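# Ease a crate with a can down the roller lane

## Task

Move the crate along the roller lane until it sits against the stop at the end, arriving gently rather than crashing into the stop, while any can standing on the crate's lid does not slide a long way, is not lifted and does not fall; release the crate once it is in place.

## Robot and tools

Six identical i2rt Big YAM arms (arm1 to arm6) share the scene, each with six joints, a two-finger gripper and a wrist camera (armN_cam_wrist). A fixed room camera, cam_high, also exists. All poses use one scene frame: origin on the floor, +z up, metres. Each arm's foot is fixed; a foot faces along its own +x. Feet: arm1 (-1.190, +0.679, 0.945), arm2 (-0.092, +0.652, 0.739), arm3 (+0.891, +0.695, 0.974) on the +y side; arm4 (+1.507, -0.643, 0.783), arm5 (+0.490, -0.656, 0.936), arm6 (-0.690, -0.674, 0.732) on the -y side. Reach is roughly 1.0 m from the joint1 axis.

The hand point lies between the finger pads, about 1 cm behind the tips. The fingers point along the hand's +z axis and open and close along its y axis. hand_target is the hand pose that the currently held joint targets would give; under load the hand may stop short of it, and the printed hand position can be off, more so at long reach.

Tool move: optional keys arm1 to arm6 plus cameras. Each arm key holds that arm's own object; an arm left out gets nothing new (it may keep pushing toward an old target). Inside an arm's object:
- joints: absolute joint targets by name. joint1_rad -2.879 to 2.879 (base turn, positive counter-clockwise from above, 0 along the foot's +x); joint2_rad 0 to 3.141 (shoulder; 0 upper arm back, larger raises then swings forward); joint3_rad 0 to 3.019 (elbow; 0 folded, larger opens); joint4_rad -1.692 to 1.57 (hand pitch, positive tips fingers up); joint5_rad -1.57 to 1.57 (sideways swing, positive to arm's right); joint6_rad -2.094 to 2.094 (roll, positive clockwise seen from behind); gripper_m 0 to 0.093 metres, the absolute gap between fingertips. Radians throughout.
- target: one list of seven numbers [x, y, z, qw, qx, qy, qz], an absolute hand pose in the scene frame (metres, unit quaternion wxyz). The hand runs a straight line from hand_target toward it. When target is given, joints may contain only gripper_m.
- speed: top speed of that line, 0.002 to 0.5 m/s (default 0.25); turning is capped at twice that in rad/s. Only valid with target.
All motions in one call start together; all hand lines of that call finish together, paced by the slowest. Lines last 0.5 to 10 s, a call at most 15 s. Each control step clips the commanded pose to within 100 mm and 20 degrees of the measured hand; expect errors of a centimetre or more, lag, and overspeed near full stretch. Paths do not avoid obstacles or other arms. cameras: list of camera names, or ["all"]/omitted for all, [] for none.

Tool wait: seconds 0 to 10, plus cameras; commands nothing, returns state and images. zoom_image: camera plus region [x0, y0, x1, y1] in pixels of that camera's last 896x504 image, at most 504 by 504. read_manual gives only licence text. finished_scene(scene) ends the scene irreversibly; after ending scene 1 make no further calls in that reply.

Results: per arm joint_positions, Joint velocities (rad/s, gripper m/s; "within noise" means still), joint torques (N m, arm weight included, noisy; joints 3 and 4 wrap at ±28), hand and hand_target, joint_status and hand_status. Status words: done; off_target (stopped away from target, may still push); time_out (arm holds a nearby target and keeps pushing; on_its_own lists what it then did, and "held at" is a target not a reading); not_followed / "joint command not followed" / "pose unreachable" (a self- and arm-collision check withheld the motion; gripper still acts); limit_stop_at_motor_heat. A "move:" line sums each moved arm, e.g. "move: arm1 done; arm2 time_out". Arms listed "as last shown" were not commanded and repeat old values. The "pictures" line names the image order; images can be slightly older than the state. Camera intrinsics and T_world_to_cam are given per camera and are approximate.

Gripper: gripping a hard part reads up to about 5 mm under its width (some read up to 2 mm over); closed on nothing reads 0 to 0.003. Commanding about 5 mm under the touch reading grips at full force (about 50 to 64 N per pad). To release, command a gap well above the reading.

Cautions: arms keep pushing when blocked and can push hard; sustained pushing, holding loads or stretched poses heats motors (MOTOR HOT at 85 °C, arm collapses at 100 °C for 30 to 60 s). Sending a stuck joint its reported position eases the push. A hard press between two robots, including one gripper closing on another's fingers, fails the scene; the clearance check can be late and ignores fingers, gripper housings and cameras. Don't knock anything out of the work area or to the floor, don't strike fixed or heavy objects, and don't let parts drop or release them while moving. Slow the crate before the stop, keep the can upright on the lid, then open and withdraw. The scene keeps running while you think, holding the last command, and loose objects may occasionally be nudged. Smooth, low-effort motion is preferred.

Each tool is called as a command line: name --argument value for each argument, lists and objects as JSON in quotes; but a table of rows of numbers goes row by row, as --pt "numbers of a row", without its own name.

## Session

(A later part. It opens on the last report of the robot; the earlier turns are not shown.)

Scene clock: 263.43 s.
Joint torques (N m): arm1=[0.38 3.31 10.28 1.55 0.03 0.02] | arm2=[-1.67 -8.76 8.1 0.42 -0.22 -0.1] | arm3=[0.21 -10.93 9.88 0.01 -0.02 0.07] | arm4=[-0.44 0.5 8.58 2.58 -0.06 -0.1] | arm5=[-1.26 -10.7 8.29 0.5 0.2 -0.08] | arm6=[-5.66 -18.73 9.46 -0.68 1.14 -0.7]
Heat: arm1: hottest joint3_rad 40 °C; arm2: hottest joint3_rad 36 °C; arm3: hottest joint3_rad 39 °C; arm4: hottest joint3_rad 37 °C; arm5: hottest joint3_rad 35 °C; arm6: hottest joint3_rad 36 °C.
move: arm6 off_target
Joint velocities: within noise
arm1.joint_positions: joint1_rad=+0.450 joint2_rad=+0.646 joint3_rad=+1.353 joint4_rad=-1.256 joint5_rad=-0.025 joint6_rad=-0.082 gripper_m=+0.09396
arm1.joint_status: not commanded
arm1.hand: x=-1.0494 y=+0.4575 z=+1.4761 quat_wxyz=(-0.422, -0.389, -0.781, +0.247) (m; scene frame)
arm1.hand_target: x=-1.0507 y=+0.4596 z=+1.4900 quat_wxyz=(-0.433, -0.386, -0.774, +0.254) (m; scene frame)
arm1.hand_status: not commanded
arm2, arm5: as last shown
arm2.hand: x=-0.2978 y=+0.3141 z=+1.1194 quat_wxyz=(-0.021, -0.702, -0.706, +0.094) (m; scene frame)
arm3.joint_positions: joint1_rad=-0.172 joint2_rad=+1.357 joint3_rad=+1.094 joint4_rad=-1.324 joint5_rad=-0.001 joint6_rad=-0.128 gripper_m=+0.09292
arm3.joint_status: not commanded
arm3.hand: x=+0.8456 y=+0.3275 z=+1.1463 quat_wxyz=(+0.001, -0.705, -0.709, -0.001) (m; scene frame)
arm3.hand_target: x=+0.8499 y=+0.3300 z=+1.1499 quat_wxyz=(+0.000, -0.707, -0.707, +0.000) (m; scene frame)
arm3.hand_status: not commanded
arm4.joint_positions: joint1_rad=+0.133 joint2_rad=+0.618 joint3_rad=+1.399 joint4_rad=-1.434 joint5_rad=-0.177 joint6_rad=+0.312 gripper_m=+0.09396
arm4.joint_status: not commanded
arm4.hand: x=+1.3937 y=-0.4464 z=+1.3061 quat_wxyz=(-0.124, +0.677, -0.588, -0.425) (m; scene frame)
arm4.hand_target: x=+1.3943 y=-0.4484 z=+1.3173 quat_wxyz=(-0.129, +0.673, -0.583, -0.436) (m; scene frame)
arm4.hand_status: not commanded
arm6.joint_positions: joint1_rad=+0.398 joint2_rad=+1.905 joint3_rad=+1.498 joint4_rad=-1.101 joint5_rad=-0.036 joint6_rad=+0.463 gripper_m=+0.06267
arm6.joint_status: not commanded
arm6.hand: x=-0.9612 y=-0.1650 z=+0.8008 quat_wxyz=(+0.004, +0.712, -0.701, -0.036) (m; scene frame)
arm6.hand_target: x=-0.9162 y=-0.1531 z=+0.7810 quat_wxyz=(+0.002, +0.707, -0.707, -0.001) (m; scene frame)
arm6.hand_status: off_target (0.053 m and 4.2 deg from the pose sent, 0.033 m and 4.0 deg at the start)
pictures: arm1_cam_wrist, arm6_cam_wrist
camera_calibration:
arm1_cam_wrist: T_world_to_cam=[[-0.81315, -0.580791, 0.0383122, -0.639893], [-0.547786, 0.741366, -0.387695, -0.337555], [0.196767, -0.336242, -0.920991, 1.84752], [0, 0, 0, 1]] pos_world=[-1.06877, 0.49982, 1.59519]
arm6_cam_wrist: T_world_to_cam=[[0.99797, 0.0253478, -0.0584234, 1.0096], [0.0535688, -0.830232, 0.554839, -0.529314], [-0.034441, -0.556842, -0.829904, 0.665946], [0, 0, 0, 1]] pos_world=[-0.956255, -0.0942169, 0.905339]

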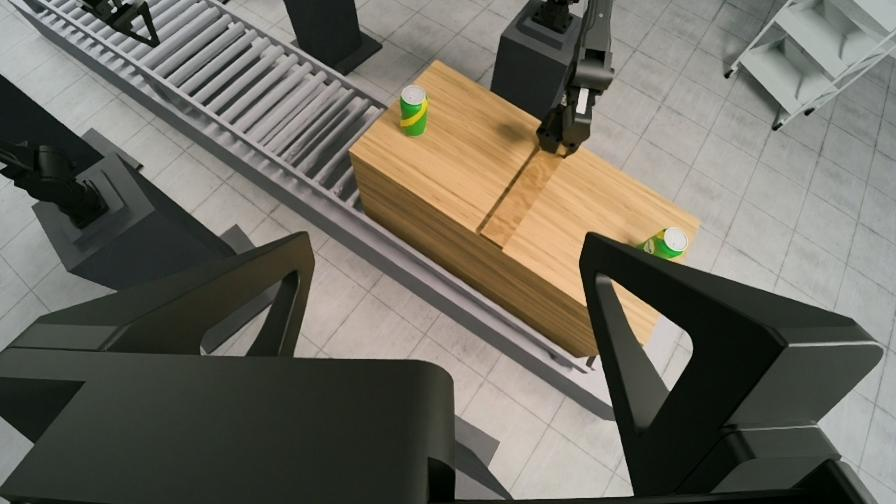

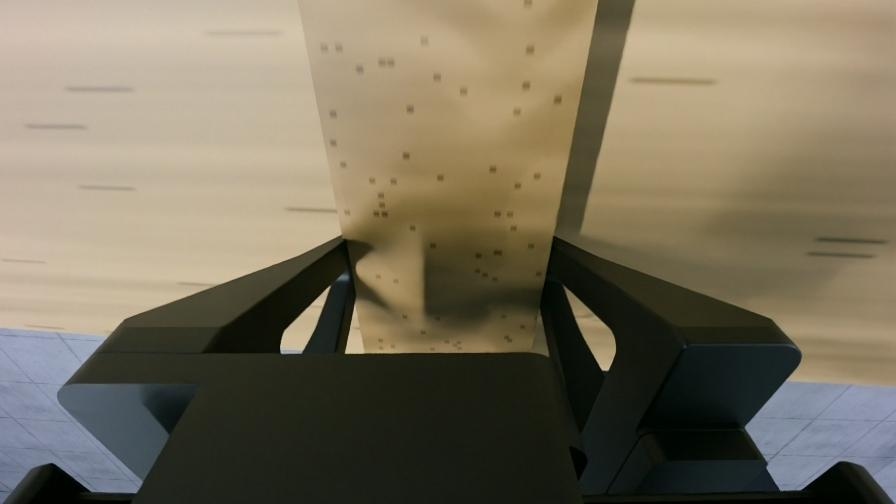

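Not there yet; continue.

move --arm6 '{"target":[-0.935,-0.150,0.779,0,0.7071,-0.7071,0],"speed":0.01}' --cameras '["arm1_cam_wrist"]'

move --arm6 '{"target":[-0.955,-0.150,0.779,0,0.7071,-0.7071,0],"speed":0.01}' --cameras '["arm1_cam_wrist"]'

move --arm6 '{"target":[-0.975,-0.150,0.779,0,0.7071,-0.7071,0],"speed":0.01}' --cameras '["arm1_cam_wrist"]'

Scene clock: 273.50 s.
Joint torques (N m): arm1=[0.38 3.37 10.3 1.5 0.03 0.01] | arm2=[-1.61 -9.29 8.21 0.36 -0.25 -0.1] | arm3=[0.38 -10.87 9.87 0.01 -0.01 0.08] | arm4=[-0.67 0.62 8.58 2.56 -0.04 -0.09] | arm5=[-1.26 -10.75 8.31 0.47 0.2 -0.08] | arm6=[-5.66 -19.37 9.25 -0.7 1.11 -0.72]
Heat: arm1: hottest joint3_rad 40 °C; arm2: hottest joint3_rad 36 °C; arm3: hottest joint3_rad 39 °C; arm4: hottest joint3_rad 37 °C; arm5: hottest joint3_rad 35 °C; arm6: hottest joint3_rad 36 °C.
move: arm6 off_target
Joint velocities: within noise
arm1, arm2, arm3, arm4, arm5: as last shown
arm6.joint_positions: joint1_rad=+0.430 joint2_rad=+1.927 joint3_rad=+1.531 joint4_rad=-1.110 joint5_rad=-0.035 joint6_rad=+0.496 gripper_m=+0.06267
arm6.joint_status: not commanded
arm6.hand: x=-0.9821 y=-0.1658 z=+0.8001 quat_wxyz=(+0.005, +0.712, -0.701, -0.036) (m; scene frame)
arm6.hand_target: x=-0.9362 y=-0.1530 z=+0.7800 quat_wxyz=(+0.002, +0.707, -0.707, -0.001) (m; scene frame)
arm6.hand_status: off_target (0.054 m and 4.3 deg from the pose sent, 0.037 m and 4.2 deg at the start)
pictures: arm1_cam_wrist
camera_calibration:
arm1_cam_wrist: T_world_to_cam=[[-0.81315, -0.580791, 0.0383122, -0.639893], [-0.547786, 0.741366, -0.387695, -0.337555], [0.196767, -0.336242, -0.920991, 1.84752], [0, 0, 0, 1]] pos_world=[-1.06877, 0.49982, 1.59519]

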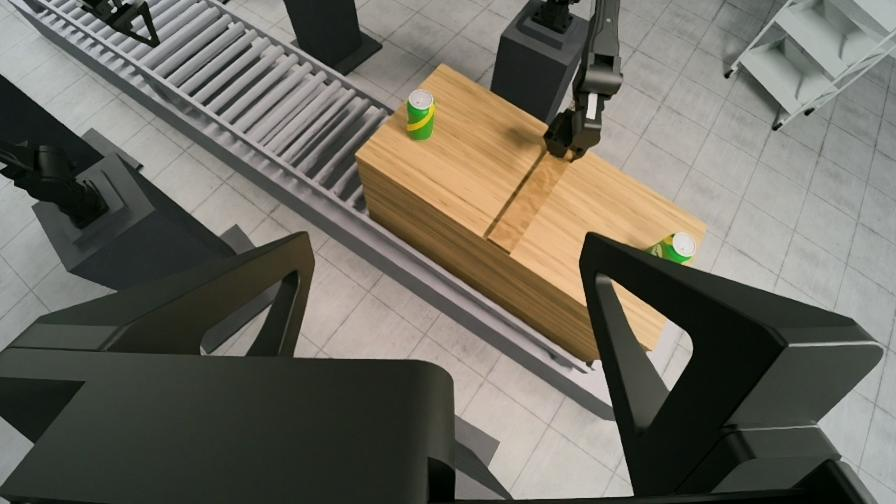

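Scene clock: 275.90 s.
Joint torques (N m): arm1=[0.38 3.31 10.35 1.47 0.01 0] | arm2=[-0.97 -9.11 8.14 0.32 -0.25 -0.07] | arm3=[0.21 -11.16 9.89 -0.03 0 0.07] | arm4=[-0.79 0.62 8.58 2.62 -0.06 -0.1] | arm5=[-1.26 -10.7 8.31 0.49 0.2 -0.08] | arm6=[-5.07 -19.49 9.8 -0.75 1.03 -0.63]
Heat: arm1: hottest joint3_rad 40 °C; arm2: hottest joint3_rad 36 °C; arm3: hottest joint3_rad 39 °C; arm4: hottest joint3_rad 37 °C; arm5: hottest joint3_rad 35 °C; arm6: hottest joint3_rad 36 °C.
move: arm6 off_target
Joint velocities: within noise
arm1, arm2, arm3, arm4: as last shown
arm5.joint_positions: joint1_rad=+0.503 joint2_rad=+1.297 joint3_rad=+1.090 joint4_rad=-1.349 joint5_rad=+0.012 joint6_rad=+0.429 gripper_m=+0.09294
arm5.joint_status: not commanded
arm5.hand: x=+0.3431 y=-0.3245 z=+1.1222 quat_wxyz=(+0.000, +0.708, -0.707, -0.006) (m; scene frame)
arm5.hand_target: x=+0.3499 y=-0.3299 z=+1.1200 quat_wxyz=(+0.000, +0.707, -0.707, +0.000) (m; scene frame)
arm5.hand_status: not commanded
arm6.joint_positions: joint1_rad=+0.453 joint2_rad=+1.946 joint3_rad=+1.559 joint4_rad=-1.121 joint5_rad=-0.032 joint6_rad=+0.519 gripper_m=+0.06267
arm6.joint_status: not commanded
arm6.hand: x=-0.9969 y=-0.1663 z=+0.7997 quat_wxyz=(+0.005, +0.712, -0.701, -0.035) (m; scene frame)
arm6.hand_target: x=-0.9559 y=-0.1527 z=+0.7801 quat_wxyz=(+0.001, +0.707, -0.707, -0.001) (m; scene frame)
arm6.hand_status: off_target (0.049 m and 4.1 deg from the pose sent, 0.038 m and 4.3 deg at the start)
pictures: arm1_cam_wrist
camera_calibration:
arm1_cam_wrist: T_world_to_cam=[[-0.81315, -0.580791, 0.0383122, -0.639893], [-0.547786, 0.741366, -0.387695, -0.337555], [0.196767, -0.336242, -0.920991, 1.84752], [0, 0, 0, 1]] pos_world=[-1.06877, 0.49982, 1.59519]

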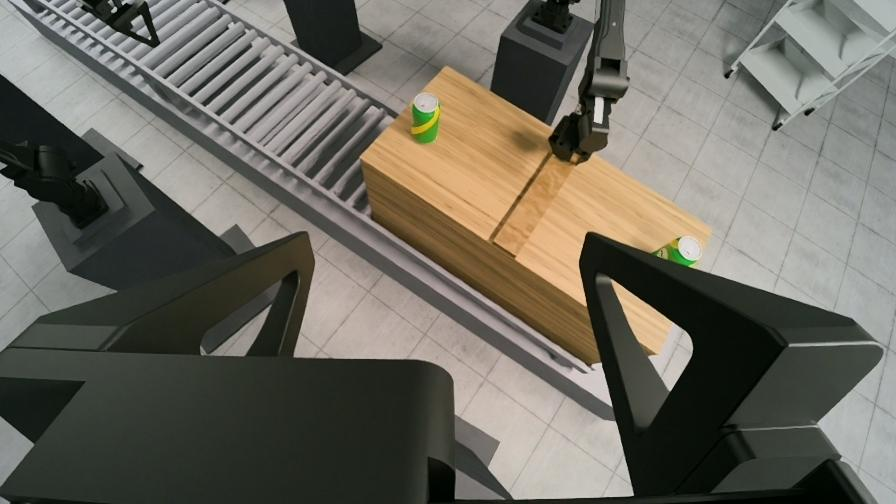

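Scene clock: 278.33 s.
Joint torques (N m): arm1=[0.62 3.37 10.33 1.55 0.02 0.02] | arm2=[-1.85 -8.94 8.17 0.34 -0.22 -0.1] | arm3=[0.5 -10.99 9.87 -0.03 -0.02 0.08] | arm4=[-0.56 0.5 8.55 2.55 -0.05 -0.09] | arm5=[-1.26 -10.75 8.29 0.47 0.2 -0.08] | arm6=[-2.67 -18.78 11.07 -0.17 1.22 -0.36]
Heat: arm1: hottest joint3_rad 40 °C; arm2: hottest joint3_rad 36 °C; arm3: hottest joint3_rad 39 °C; arm4: hottest joint3_rad 37 °C; arm5: hottest joint3_rad 35 °C; arm6: hottest joint3_rad 36 °C.
move: arm6 off_target
Joint velocities: within noise
arm1, arm3, arm4, arm5: as last shown
arm2.joint_positions: joint1_rad=-0.373 joint2_rad=+1.308 joint3_rad=+1.588 joint4_rad=-1.671 joint5_rad=+0.000 joint6_rad=-0.553 gripper_m=+0.09297
arm2.joint_status: not commanded
arm2.hand: x=-0.2978 y=+0.3141 z=+1.1194 quat_wxyz=(-0.021, -0.702, -0.706, +0.094) (m; scene frame)
arm2.hand_target: x=-0.3000 y=+0.3199 z=+1.1193 quat_wxyz=(-0.021, -0.704, -0.704, +0.091) (m; scene frame)
arm2.hand_status: not commanded
arm6.joint_positions: joint1_rad=+0.453 joint2_rad=+1.960 joint3_rad=+1.582 joint4_rad=-1.150 joint5_rad=-0.035 joint6_rad=+0.521 gripper_m=+0.06267
arm6.joint_status: not commanded
arm6.hand: x=-0.9976 y=-0.1660 z=+0.7996 quat_wxyz=(+0.009, +0.712, -0.702, -0.025) (m; scene frame)
arm6.hand_target: x=-0.9746 y=-0.1517 z=+0.7796 quat_wxyz=(+0.001, +0.707, -0.707, +0.000) (m; scene frame)
arm6.hand_status: off_target (0.034 m and 3.2 deg from the pose sent, 0.034 m and 4.1 deg at the start)
pictures: arm1_cam_wrist
camera_calibration:
arm1_cam_wrist: T_world_to_cam=[[-0.81315, -0.580791, 0.0383122, -0.639893], [-0.547786, 0.741366, -0.387695, -0.337555], [0.196767, -0.336242, -0.920991, 1.84752], [0, 0, 0, 1]] pos_world=[-1.06877, 0.49982, 1.59519]

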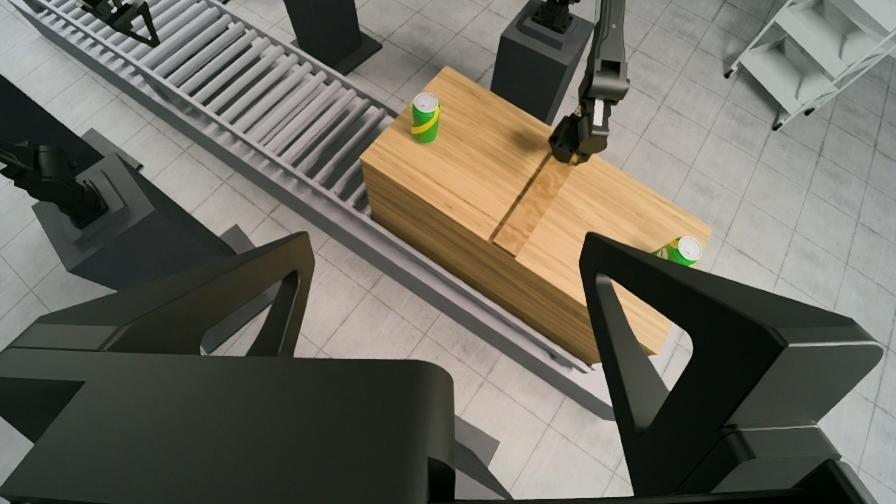

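move --arm6 '{"target":[-1.0,-0.152,0.779,0,0.7071,-0.7071,0],"speed":0.012}' --cameras '[]'

move --arm6 '{"target":[-1.012,-0.155,0.779,0,0.7071,-0.7071,0],"speed":0.012}' --cameras '["arm1_cam_wrist","cam_high"]'

zoom_image --camera "arm1_cam_wrist" --region '[340, 40, 740, 420]'

Scene clock: 291.40 s.
Joint torques (N m): arm1=[0.5 3.43 10.28 1.46 0.02 0.02] | arm2=[-1.44 -8.76 8.23 0.32 -0.25 -0.05] | arm3=[0.56 -10.93 9.87 -0.02 -0.01 0.07] | arm4=[-0.62 0.5 8.58 2.62 -0.06 -0.1] | arm5=[-1.26 -10.7 8.31 0.49 0.2 -0.08] | arm6=[0.5 -18.08 12.52 0.35 1.43 0.01]
Heat: arm1: hottest joint3_rad 40 °C; arm2: hottest joint3_rad 35 °C; arm3: hottest joint3_rad 39 °C; arm4: hottest joint3_rad 37 °C; arm5: hottest joint3_rad 35 °C; arm6: hottest joint3_rad 36 °C.
move: arm6 off_target
Joint velocities: within noise
arm1, arm2, arm3, arm4, arm5: as last shown
arm6.joint_positions: joint1_rad=+0.453 joint2_rad=+1.976 joint3_rad=+1.607 joint4_rad=-1.178 joint5_rad=-0.039 joint6_rad=+0.523 gripper_m=+0.06267
arm6.joint_status: not commanded
arm6.hand: x=-0.9994 y=-0.1649 z=+0.7993 quat_wxyz=(+0.013, +0.711, -0.703, -0.017) (m; scene frame)
arm6.hand_target: x=-0.9995 y=-0.1532 z=+0.7791 quat_wxyz=(+0.000, +0.707, -0.707, -0.001) (m; scene frame)
arm6.hand_status: off_target (0.024 m and 2.5 deg from the pose sent, 0.025 m and 3.2 deg at the start)
pictures: none
No camera images: "cameras" was empty.

Scene clock: 292.93 s.
Joint torques (N m): arm1=[0.91 3.43 10.26 1.5 0.03 0.01] | arm2=[-1.67 -9 8.1 0.35 -0.25 -0.1] | arm3=[0.38 -10.93 9.85 -0.03 -0.02 0.09] | arm4=[-0.44 0.5 8.58 2.55 -0.05 -0.09] | arm5=[-1.26 -10.7 8.31 0.49 0.2 -0.08] | arm6=[1.79 -17.85 12.96 0.61 1.42 0.16]
Heat: arm1: hottest joint3_rad 40 °C; arm2: hottest joint3_rad 35 °C; arm3: hottest joint3_rad 39 °C; arm4: hottest joint3_rad 37 °C; arm5: hottest joint3_rad 35 °C; arm6: hottest joint3_rad 36 °C.
move: arm6 off_target
Joint velocities: within noise
arm1, arm2, arm3, arm4, arm5: as last shown
arm6.joint_positions: joint1_rad=+0.457 joint2_rad=+1.981 joint3_rad=+1.615 joint4_rad=-1.189 joint5_rad=-0.039 joint6_rad=+0.528 gripper_m=+0.06267
arm6.joint_status: not commanded
arm6.hand: x=-1.0015 y=-0.1660 z=+0.7995 quat_wxyz=(+0.014, +0.711, -0.703, -0.013) (m; scene frame)
arm6.hand_target: x=-1.0114 y=-0.1564 z=+0.7792 quat_wxyz=(+0.000, +0.707, -0.707, -0.001) (m; scene frame)
arm6.hand_status: off_target (0.025 m and 2.3 deg from the pose sent, 0.026 m and 2.5 deg at the start)
pictures: arm1_cam_wrist, cam_high
camera_calibration:
arm1_cam_wrist: T_world_to_cam=[[-0.81315, -0.580791, 0.0383122, -0.639893], [-0.547786, 0.741366, -0.387695, -0.337555], [0.196767, -0.336242, -0.920991, 1.84752], [0, 0, 0, 1]] pos_world=[-1.06877, 0.49982, 1.59519]

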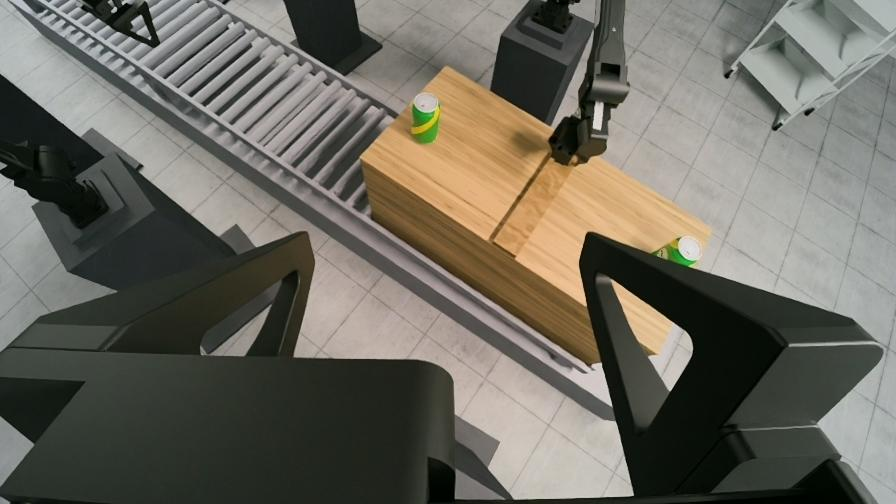

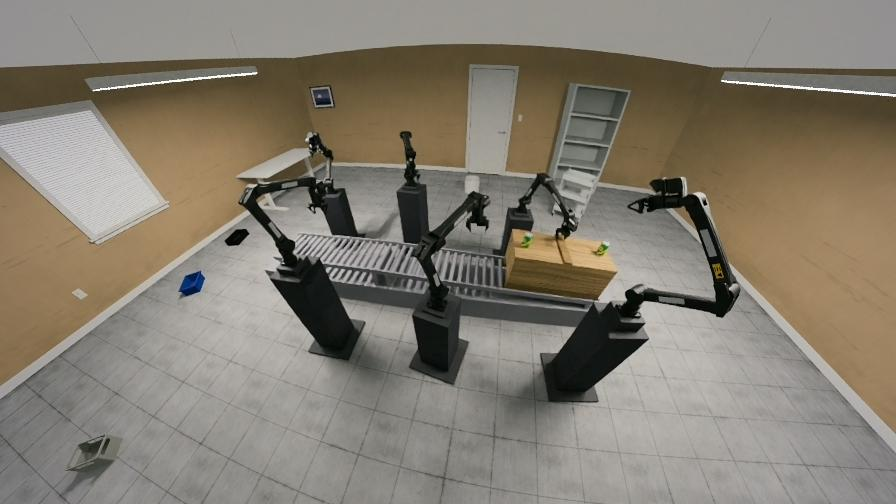

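Scaled by 1.260 from the camera's 896x504 image, which has a finer 1280x720 frame.

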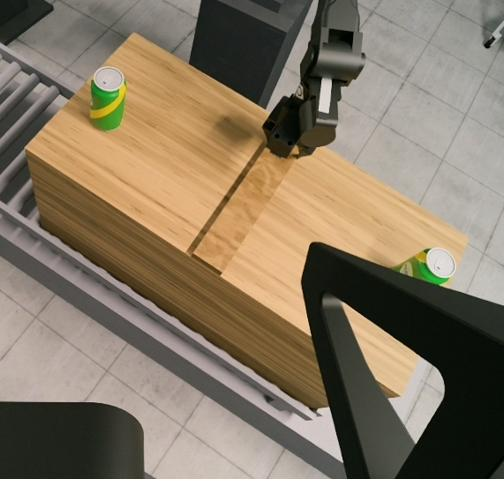

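Against the stop. Ease, release, retreat.

move --arm6 '{"target":[-1.001,-0.156,0.779,0,0.7071,-0.7071,0],"speed":0.02}' --cameras '[]'

move --arm6 '{"joints":{"gripper_m":0.093}}' --cameras '["arm6_cam_wrist"]'

move --arm6 '{"target":[-1.001,-0.162,0.90,0,0.7071,-0.7071,0],"speed":0.07}' --cameras '["arm6_cam_wrist","arm1_cam_wrist"]'

move --arm6 '{"target":[-0.9,-0.33,1.12,0,0.7071,-0.7071,0],"speed":0.2}' --cameras '["arm1_cam_wrist","cam_high"]'

Scene clock: 302.33 s.
Joint torques (N m): arm1=[0.44 3.37 10.26 1.52 0.03 0] | arm2=[-1.49 -8.88 8.1 0.28 -0.23 -0.1] | arm3=[0.21 -10.87 9.8 0.01 -0.01 0.07] | arm4=[-0.73 0.38 8.55 2.58 -0.04 -0.09] | arm5=[-1.26 -10.75 8.29 0.49 0.2 -0.08] | arm6=[0.56 -19.14 10.97 0.9 1.43 0.01]
Heat: arm1: hottest joint3_rad 40 °C; arm2: hottest joint3_rad 35 °C; arm3: hottest joint3_rad 39 °C; arm4: hottest joint3_rad 37 °C; arm5: hottest joint3_rad 35 °C; arm6: hottest joint3_rad 36 °C.
move: arm6 off_target
Joint velocities: within noise
arm1, arm2, arm3, arm4, arm5: as last shown
arm6.joint_positions: joint1_rad=+0.457 joint2_rad=+1.981 joint3_rad=+1.615 joint4_rad=-1.189 joint5_rad=-0.039 joint6_rad=+0.528 gripper_m=+0.06267
arm6.joint_status: not commanded
arm6.hand: x=-1.0015 y=-0.1661 z=+0.7994 quat_wxyz=(+0.014, +0.711, -0.703, -0.013) (m; scene frame)
arm6.hand_target: x=-1.0005 y=-0.1570 z=+0.7793 quat_wxyz=(+0.000, +0.707, -0.707, +0.000) (m; scene frame)
arm6.hand_status: off_target (0.023 m and 2.3 deg from the pose sent, 0.023 m and 2.3 deg at the start)
pictures: none
No camera images: "cameras" was empty.

Scene clock: 302.97 s.
Joint torques (N m): arm1=[0.38 3.55 10.3 1.54 0.03 0.02] | arm2=[-1.9 -8.88 8.16 0.24 -0.24 -0.1] | arm3=[0.38 -10.99 9.8 -0.03 0 0.06] | arm4=[-0.67 0.5 8.53 2.54 -0.05 -0.1] | arm5=[-1.26 -10.75 8.31 0.49 0.2 -0.08] | arm6=[0.09 -19.9 10.69 0.75 0.14 0.01]
Heat: arm1: hottest joint3_rad 40 °C; arm2: hottest joint3_rad 35 °C; arm3: hottest joint3_rad 39 °C; arm4: hottest joint3_rad 37 °C; arm5: hottest joint3_rad 35 °C; arm6: hottest joint3_rad 36 °C.
move: arm6 done
Joint velocities: within noise
arm1, arm2, arm3, arm4, arm5: as last shown
arm6.joint_positions: joint1_rad=+0.463 joint2_rad=+1.987 joint3_rad=+1.618 joint4_rad=-1.186 joint5_rad=-0.009 joint6_rad=+0.528 gripper_m=+0.09283
arm6.joint_status: all done
arm6.hand: x=-1.0007 y=-0.1638 z=+0.7967 quat_wxyz=(+0.000, +0.713, -0.701, -0.009) (m; scene frame)
arm6.hand_target: x=-1.0005 y=-0.1570 z=+0.7793 quat_wxyz=(+0.000, +0.707, -0.707, +0.000) (m; scene frame)
arm6.hand_status: not commanded
pictures: arm6_cam_wrist
camera_calibration:
arm6_cam_wrist: T_world_to_cam=[[0.999618, 0.0236396, -0.01431, 1.01493], [0.0275517, -0.812821, 0.581862, -0.568622], [0.00212356, -0.582034, -0.813162, 0.681079], [0, 0, 0, 1]] pos_world=[-1.00033, -0.0897691, 0.89921]

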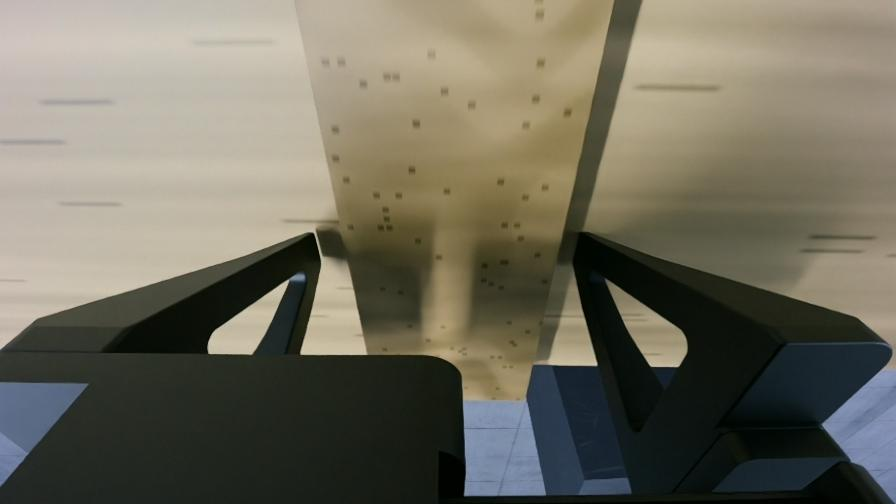

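Scene clock: 305.33 s.
Joint torques (N m): arm1=[0.56 2.9 10.24 1.69 0.01 0.01] | arm2=[-1.49 -8.64 8.03 0.32 -0.22 -0.08] | arm3=[0.56 -10.99 9.84 0.03 -0.01 0.08] | arm4=[-0.5 0.5 8.58 2.56 -0.05 -0.09] | arm5=[-1.26 -10.75 8.29 0.49 0.21 -0.08] | arm6=[0.38 -23.47 13.42 -0.03 0.08 0.04]
Heat: arm1: hottest joint3_rad 40 °C; arm2: hottest joint3_rad 35 °C; arm3: hottest joint3_rad 39 °C; arm4: hottest joint3_rad 37 °C; arm5: hottest joint3_rad 35 °C; arm6: hottest joint3_rad 37 °C.
move: arm6 off_target
Joint velocities: within noise
arm1.joint_positions: joint1_rad=+0.450 joint2_rad=+0.646 joint3_rad=+1.353 joint4_rad=-1.256 joint5_rad=-0.025 joint6_rad=-0.082 gripper_m=+0.09396
arm1.joint_status: not commanded
arm1.hand: x=-1.0494 y=+0.4575 z=+1.4761 quat_wxyz=(-0.422, -0.389, -0.781, +0.247) (m; scene frame)
arm1.hand_target: x=-1.0507 y=+0.4596 z=+1.4900 quat_wxyz=(-0.433, -0.386, -0.774, +0.254) (m; scene frame)
arm1.hand_status: not commanded
arm2, arm5: as last shown
arm3.joint_positions: joint1_rad=-0.172 joint2_rad=+1.357 joint3_rad=+1.094 joint4_rad=-1.324 joint5_rad=-0.001 joint6_rad=-0.128 gripper_m=+0.09292
arm3.joint_status: not commanded
arm3.hand: x=+0.8456 y=+0.3275 z=+1.1463 quat_wxyz=(+0.001, -0.705, -0.709, -0.001) (m; scene frame)
arm3.hand_target: x=+0.8499 y=+0.3300 z=+1.1499 quat_wxyz=(+0.000, -0.707, -0.707, +0.000) (m; scene frame)
arm3.hand_status: not commanded
arm4.joint_positions: joint1_rad=+0.133 joint2_rad=+0.618 joint3_rad=+1.399 joint4_rad=-1.434 joint5_rad=-0.177 joint6_rad=+0.312 gripper_m=+0.09396
arm4.joint_status: not commanded
arm4.hand: x=+1.3937 y=-0.4464 z=+1.3061 quat_wxyz=(-0.124, +0.677, -0.588, -0.425) (m; scene frame)
arm4.hand_target: x=+1.3943 y=-0.4484 z=+1.3173 quat_wxyz=(-0.129, +0.673, -0.583, -0.436) (m; scene frame)
arm4.hand_status: not commanded
arm6.joint_positions: joint1_rad=+0.463 joint2_rad=+1.933 joint3_rad=+1.767 joint4_rad=-1.442 joint5_rad=-0.007 joint6_rad=+0.529 gripper_m=+0.09292
arm6.joint_status: not commanded
arm6.hand: x=-0.9955 y=-0.1727 z=+0.8830 quat_wxyz=(+0.005, +0.712, -0.702, +0.017) (m; scene frame)
arm6.hand_target: x=-1.0007 y=-0.1627 z=+0.9001 quat_wxyz=(+0.000, +0.707, -0.707, +0.000) (m; scene frame)
arm6.hand_status: off_target (0.021 m and 2.2 deg from the pose sent, 0.103 m and 1.4 deg at the start)
pictures: arm1_cam_wrist, arm6_cam_wrist
camera_calibration:
arm1_cam_wrist: T_world_to_cam=[[-0.81315, -0.580791, 0.0383122, -0.639893], [-0.547786, 0.741366, -0.387695, -0.337555], [0.196767, -0.336242, -0.920991, 1.84752], [0, 0, 0, 1]] pos_world=[-1.06877, 0.49982, 1.59519]
arm6_cam_wrist: T_world_to_cam=[[0.999668, 0.0222358, 0.0130119, 0.986861], [0.0094559, -0.786484, 0.617538, -0.671197], [0.0239651, -0.61721, -0.786434, 0.73805], [0, 0, 0, 1]] pos_world=[-0.997874, -0.094298, 0.982076]

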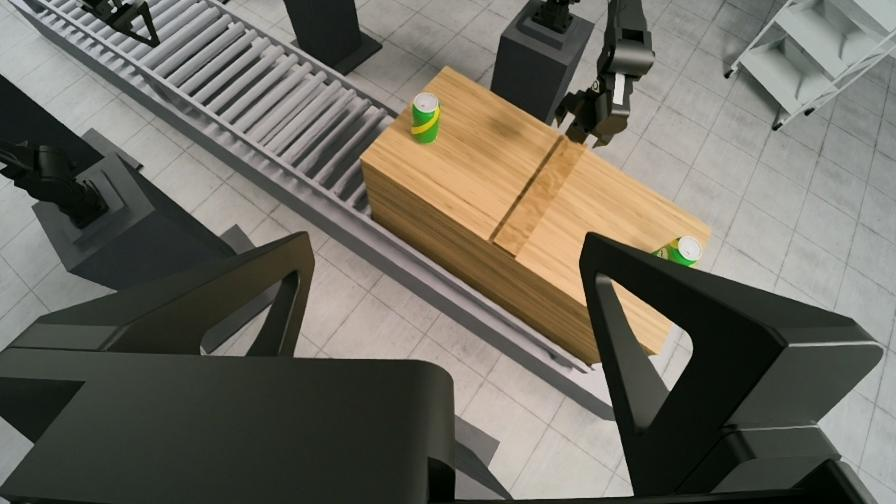

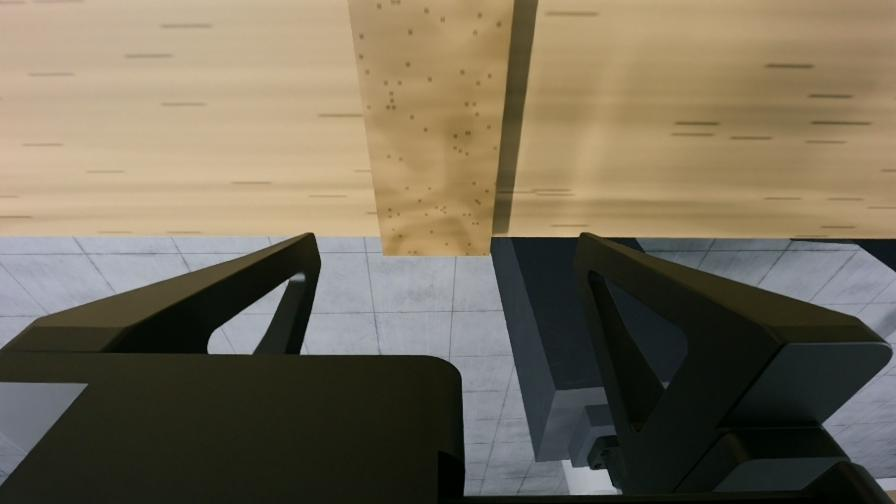

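Scene clock: 307.67 s.
Joint torques (N m): arm1=[0.32 2.9 10.24 1.51 0.01 0.03] | arm2=[-1.67 -8.82 8.13 0.25 -0.24 -0.1] | arm3=[0.5 -10.81 9.8 -0.01 -0.01 0.07] | arm4=[-0.56 0.38 8.57 2.58 -0.05 -0.09] | arm5=[-1.26 -10.75 8.29 0.47 0.2 -0.08] | arm6=[0.32 -10.93 9.16 0.59 0.1 0.01]
Heat: arm1: hottest joint3_rad 40 °C; arm2: hottest joint3_rad 35 °C; arm3: hottest joint3_rad 39 °C; arm4: hottest joint3_rad 37 °C; arm5: hottest joint3_rad 35 °C; arm6: hottest joint3_rad 37 °C.
move: arm6 off_target
Joint velocities: within noise
arm1, arm2, arm3, arm4, arm5: as last shown
arm6.joint_positions: joint1_rad=+0.463 joint2_rad=+1.304 joint3_rad=+1.634 joint4_rad=-1.680 joint5_rad=-0.007 joint6_rad=+0.530 gripper_m=+0.09292
arm6.joint_status: not commanded
arm6.hand: x=-0.9011 y=-0.3311 z=+1.1284 quat_wxyz=(-0.027, +0.708, -0.697, -0.108) (m; scene frame)
arm6.hand_target: x=-0.9000 y=-0.3300 z=+1.1193 quat_wxyz=(-0.023, +0.704, -0.704, -0.093) (m; scene frame)
arm6.hand_status: off_target (0.009 m and 12.8 deg from the pose sent, 0.300 m and 2.2 deg at the start; a joint's target at an end of its range on 41 of 70 steps)
pictures: arm1_cam_wrist, cam_high
camera_calibration:
arm1_cam_wrist: T_world_to_cam=[[-0.81315, -0.580791, 0.0383122, -0.639893], [-0.547786, 0.741366, -0.387695, -0.337555], [0.196767, -0.336242, -0.920991, 1.84752], [0, 0, 0, 1]] pos_world=[-1.06877, 0.49982, 1.59519]

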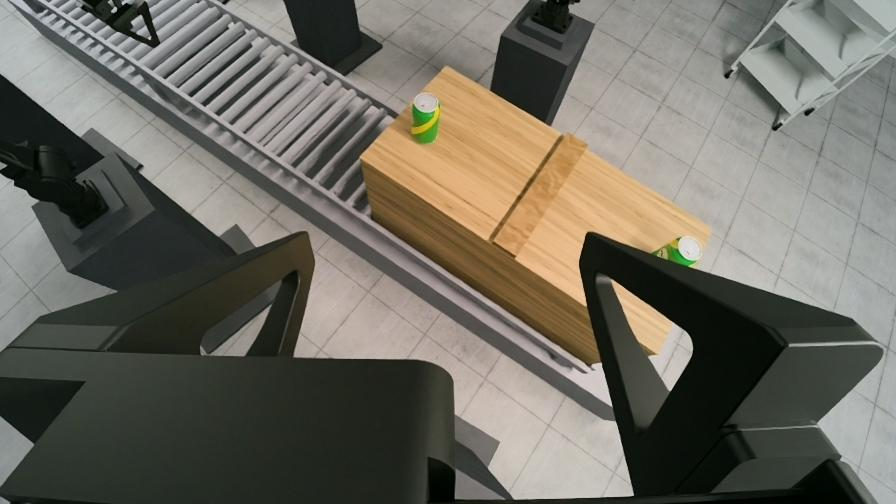

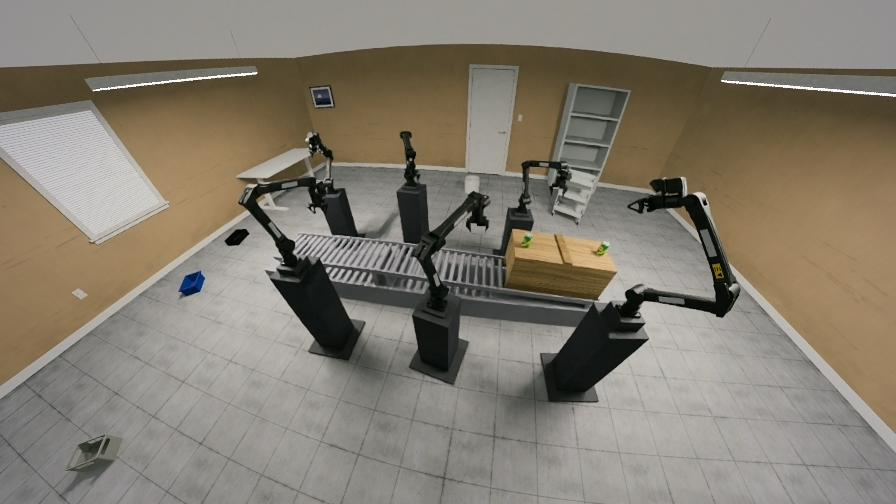

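finished_scene --scene 3

The scene is finished: the task was done.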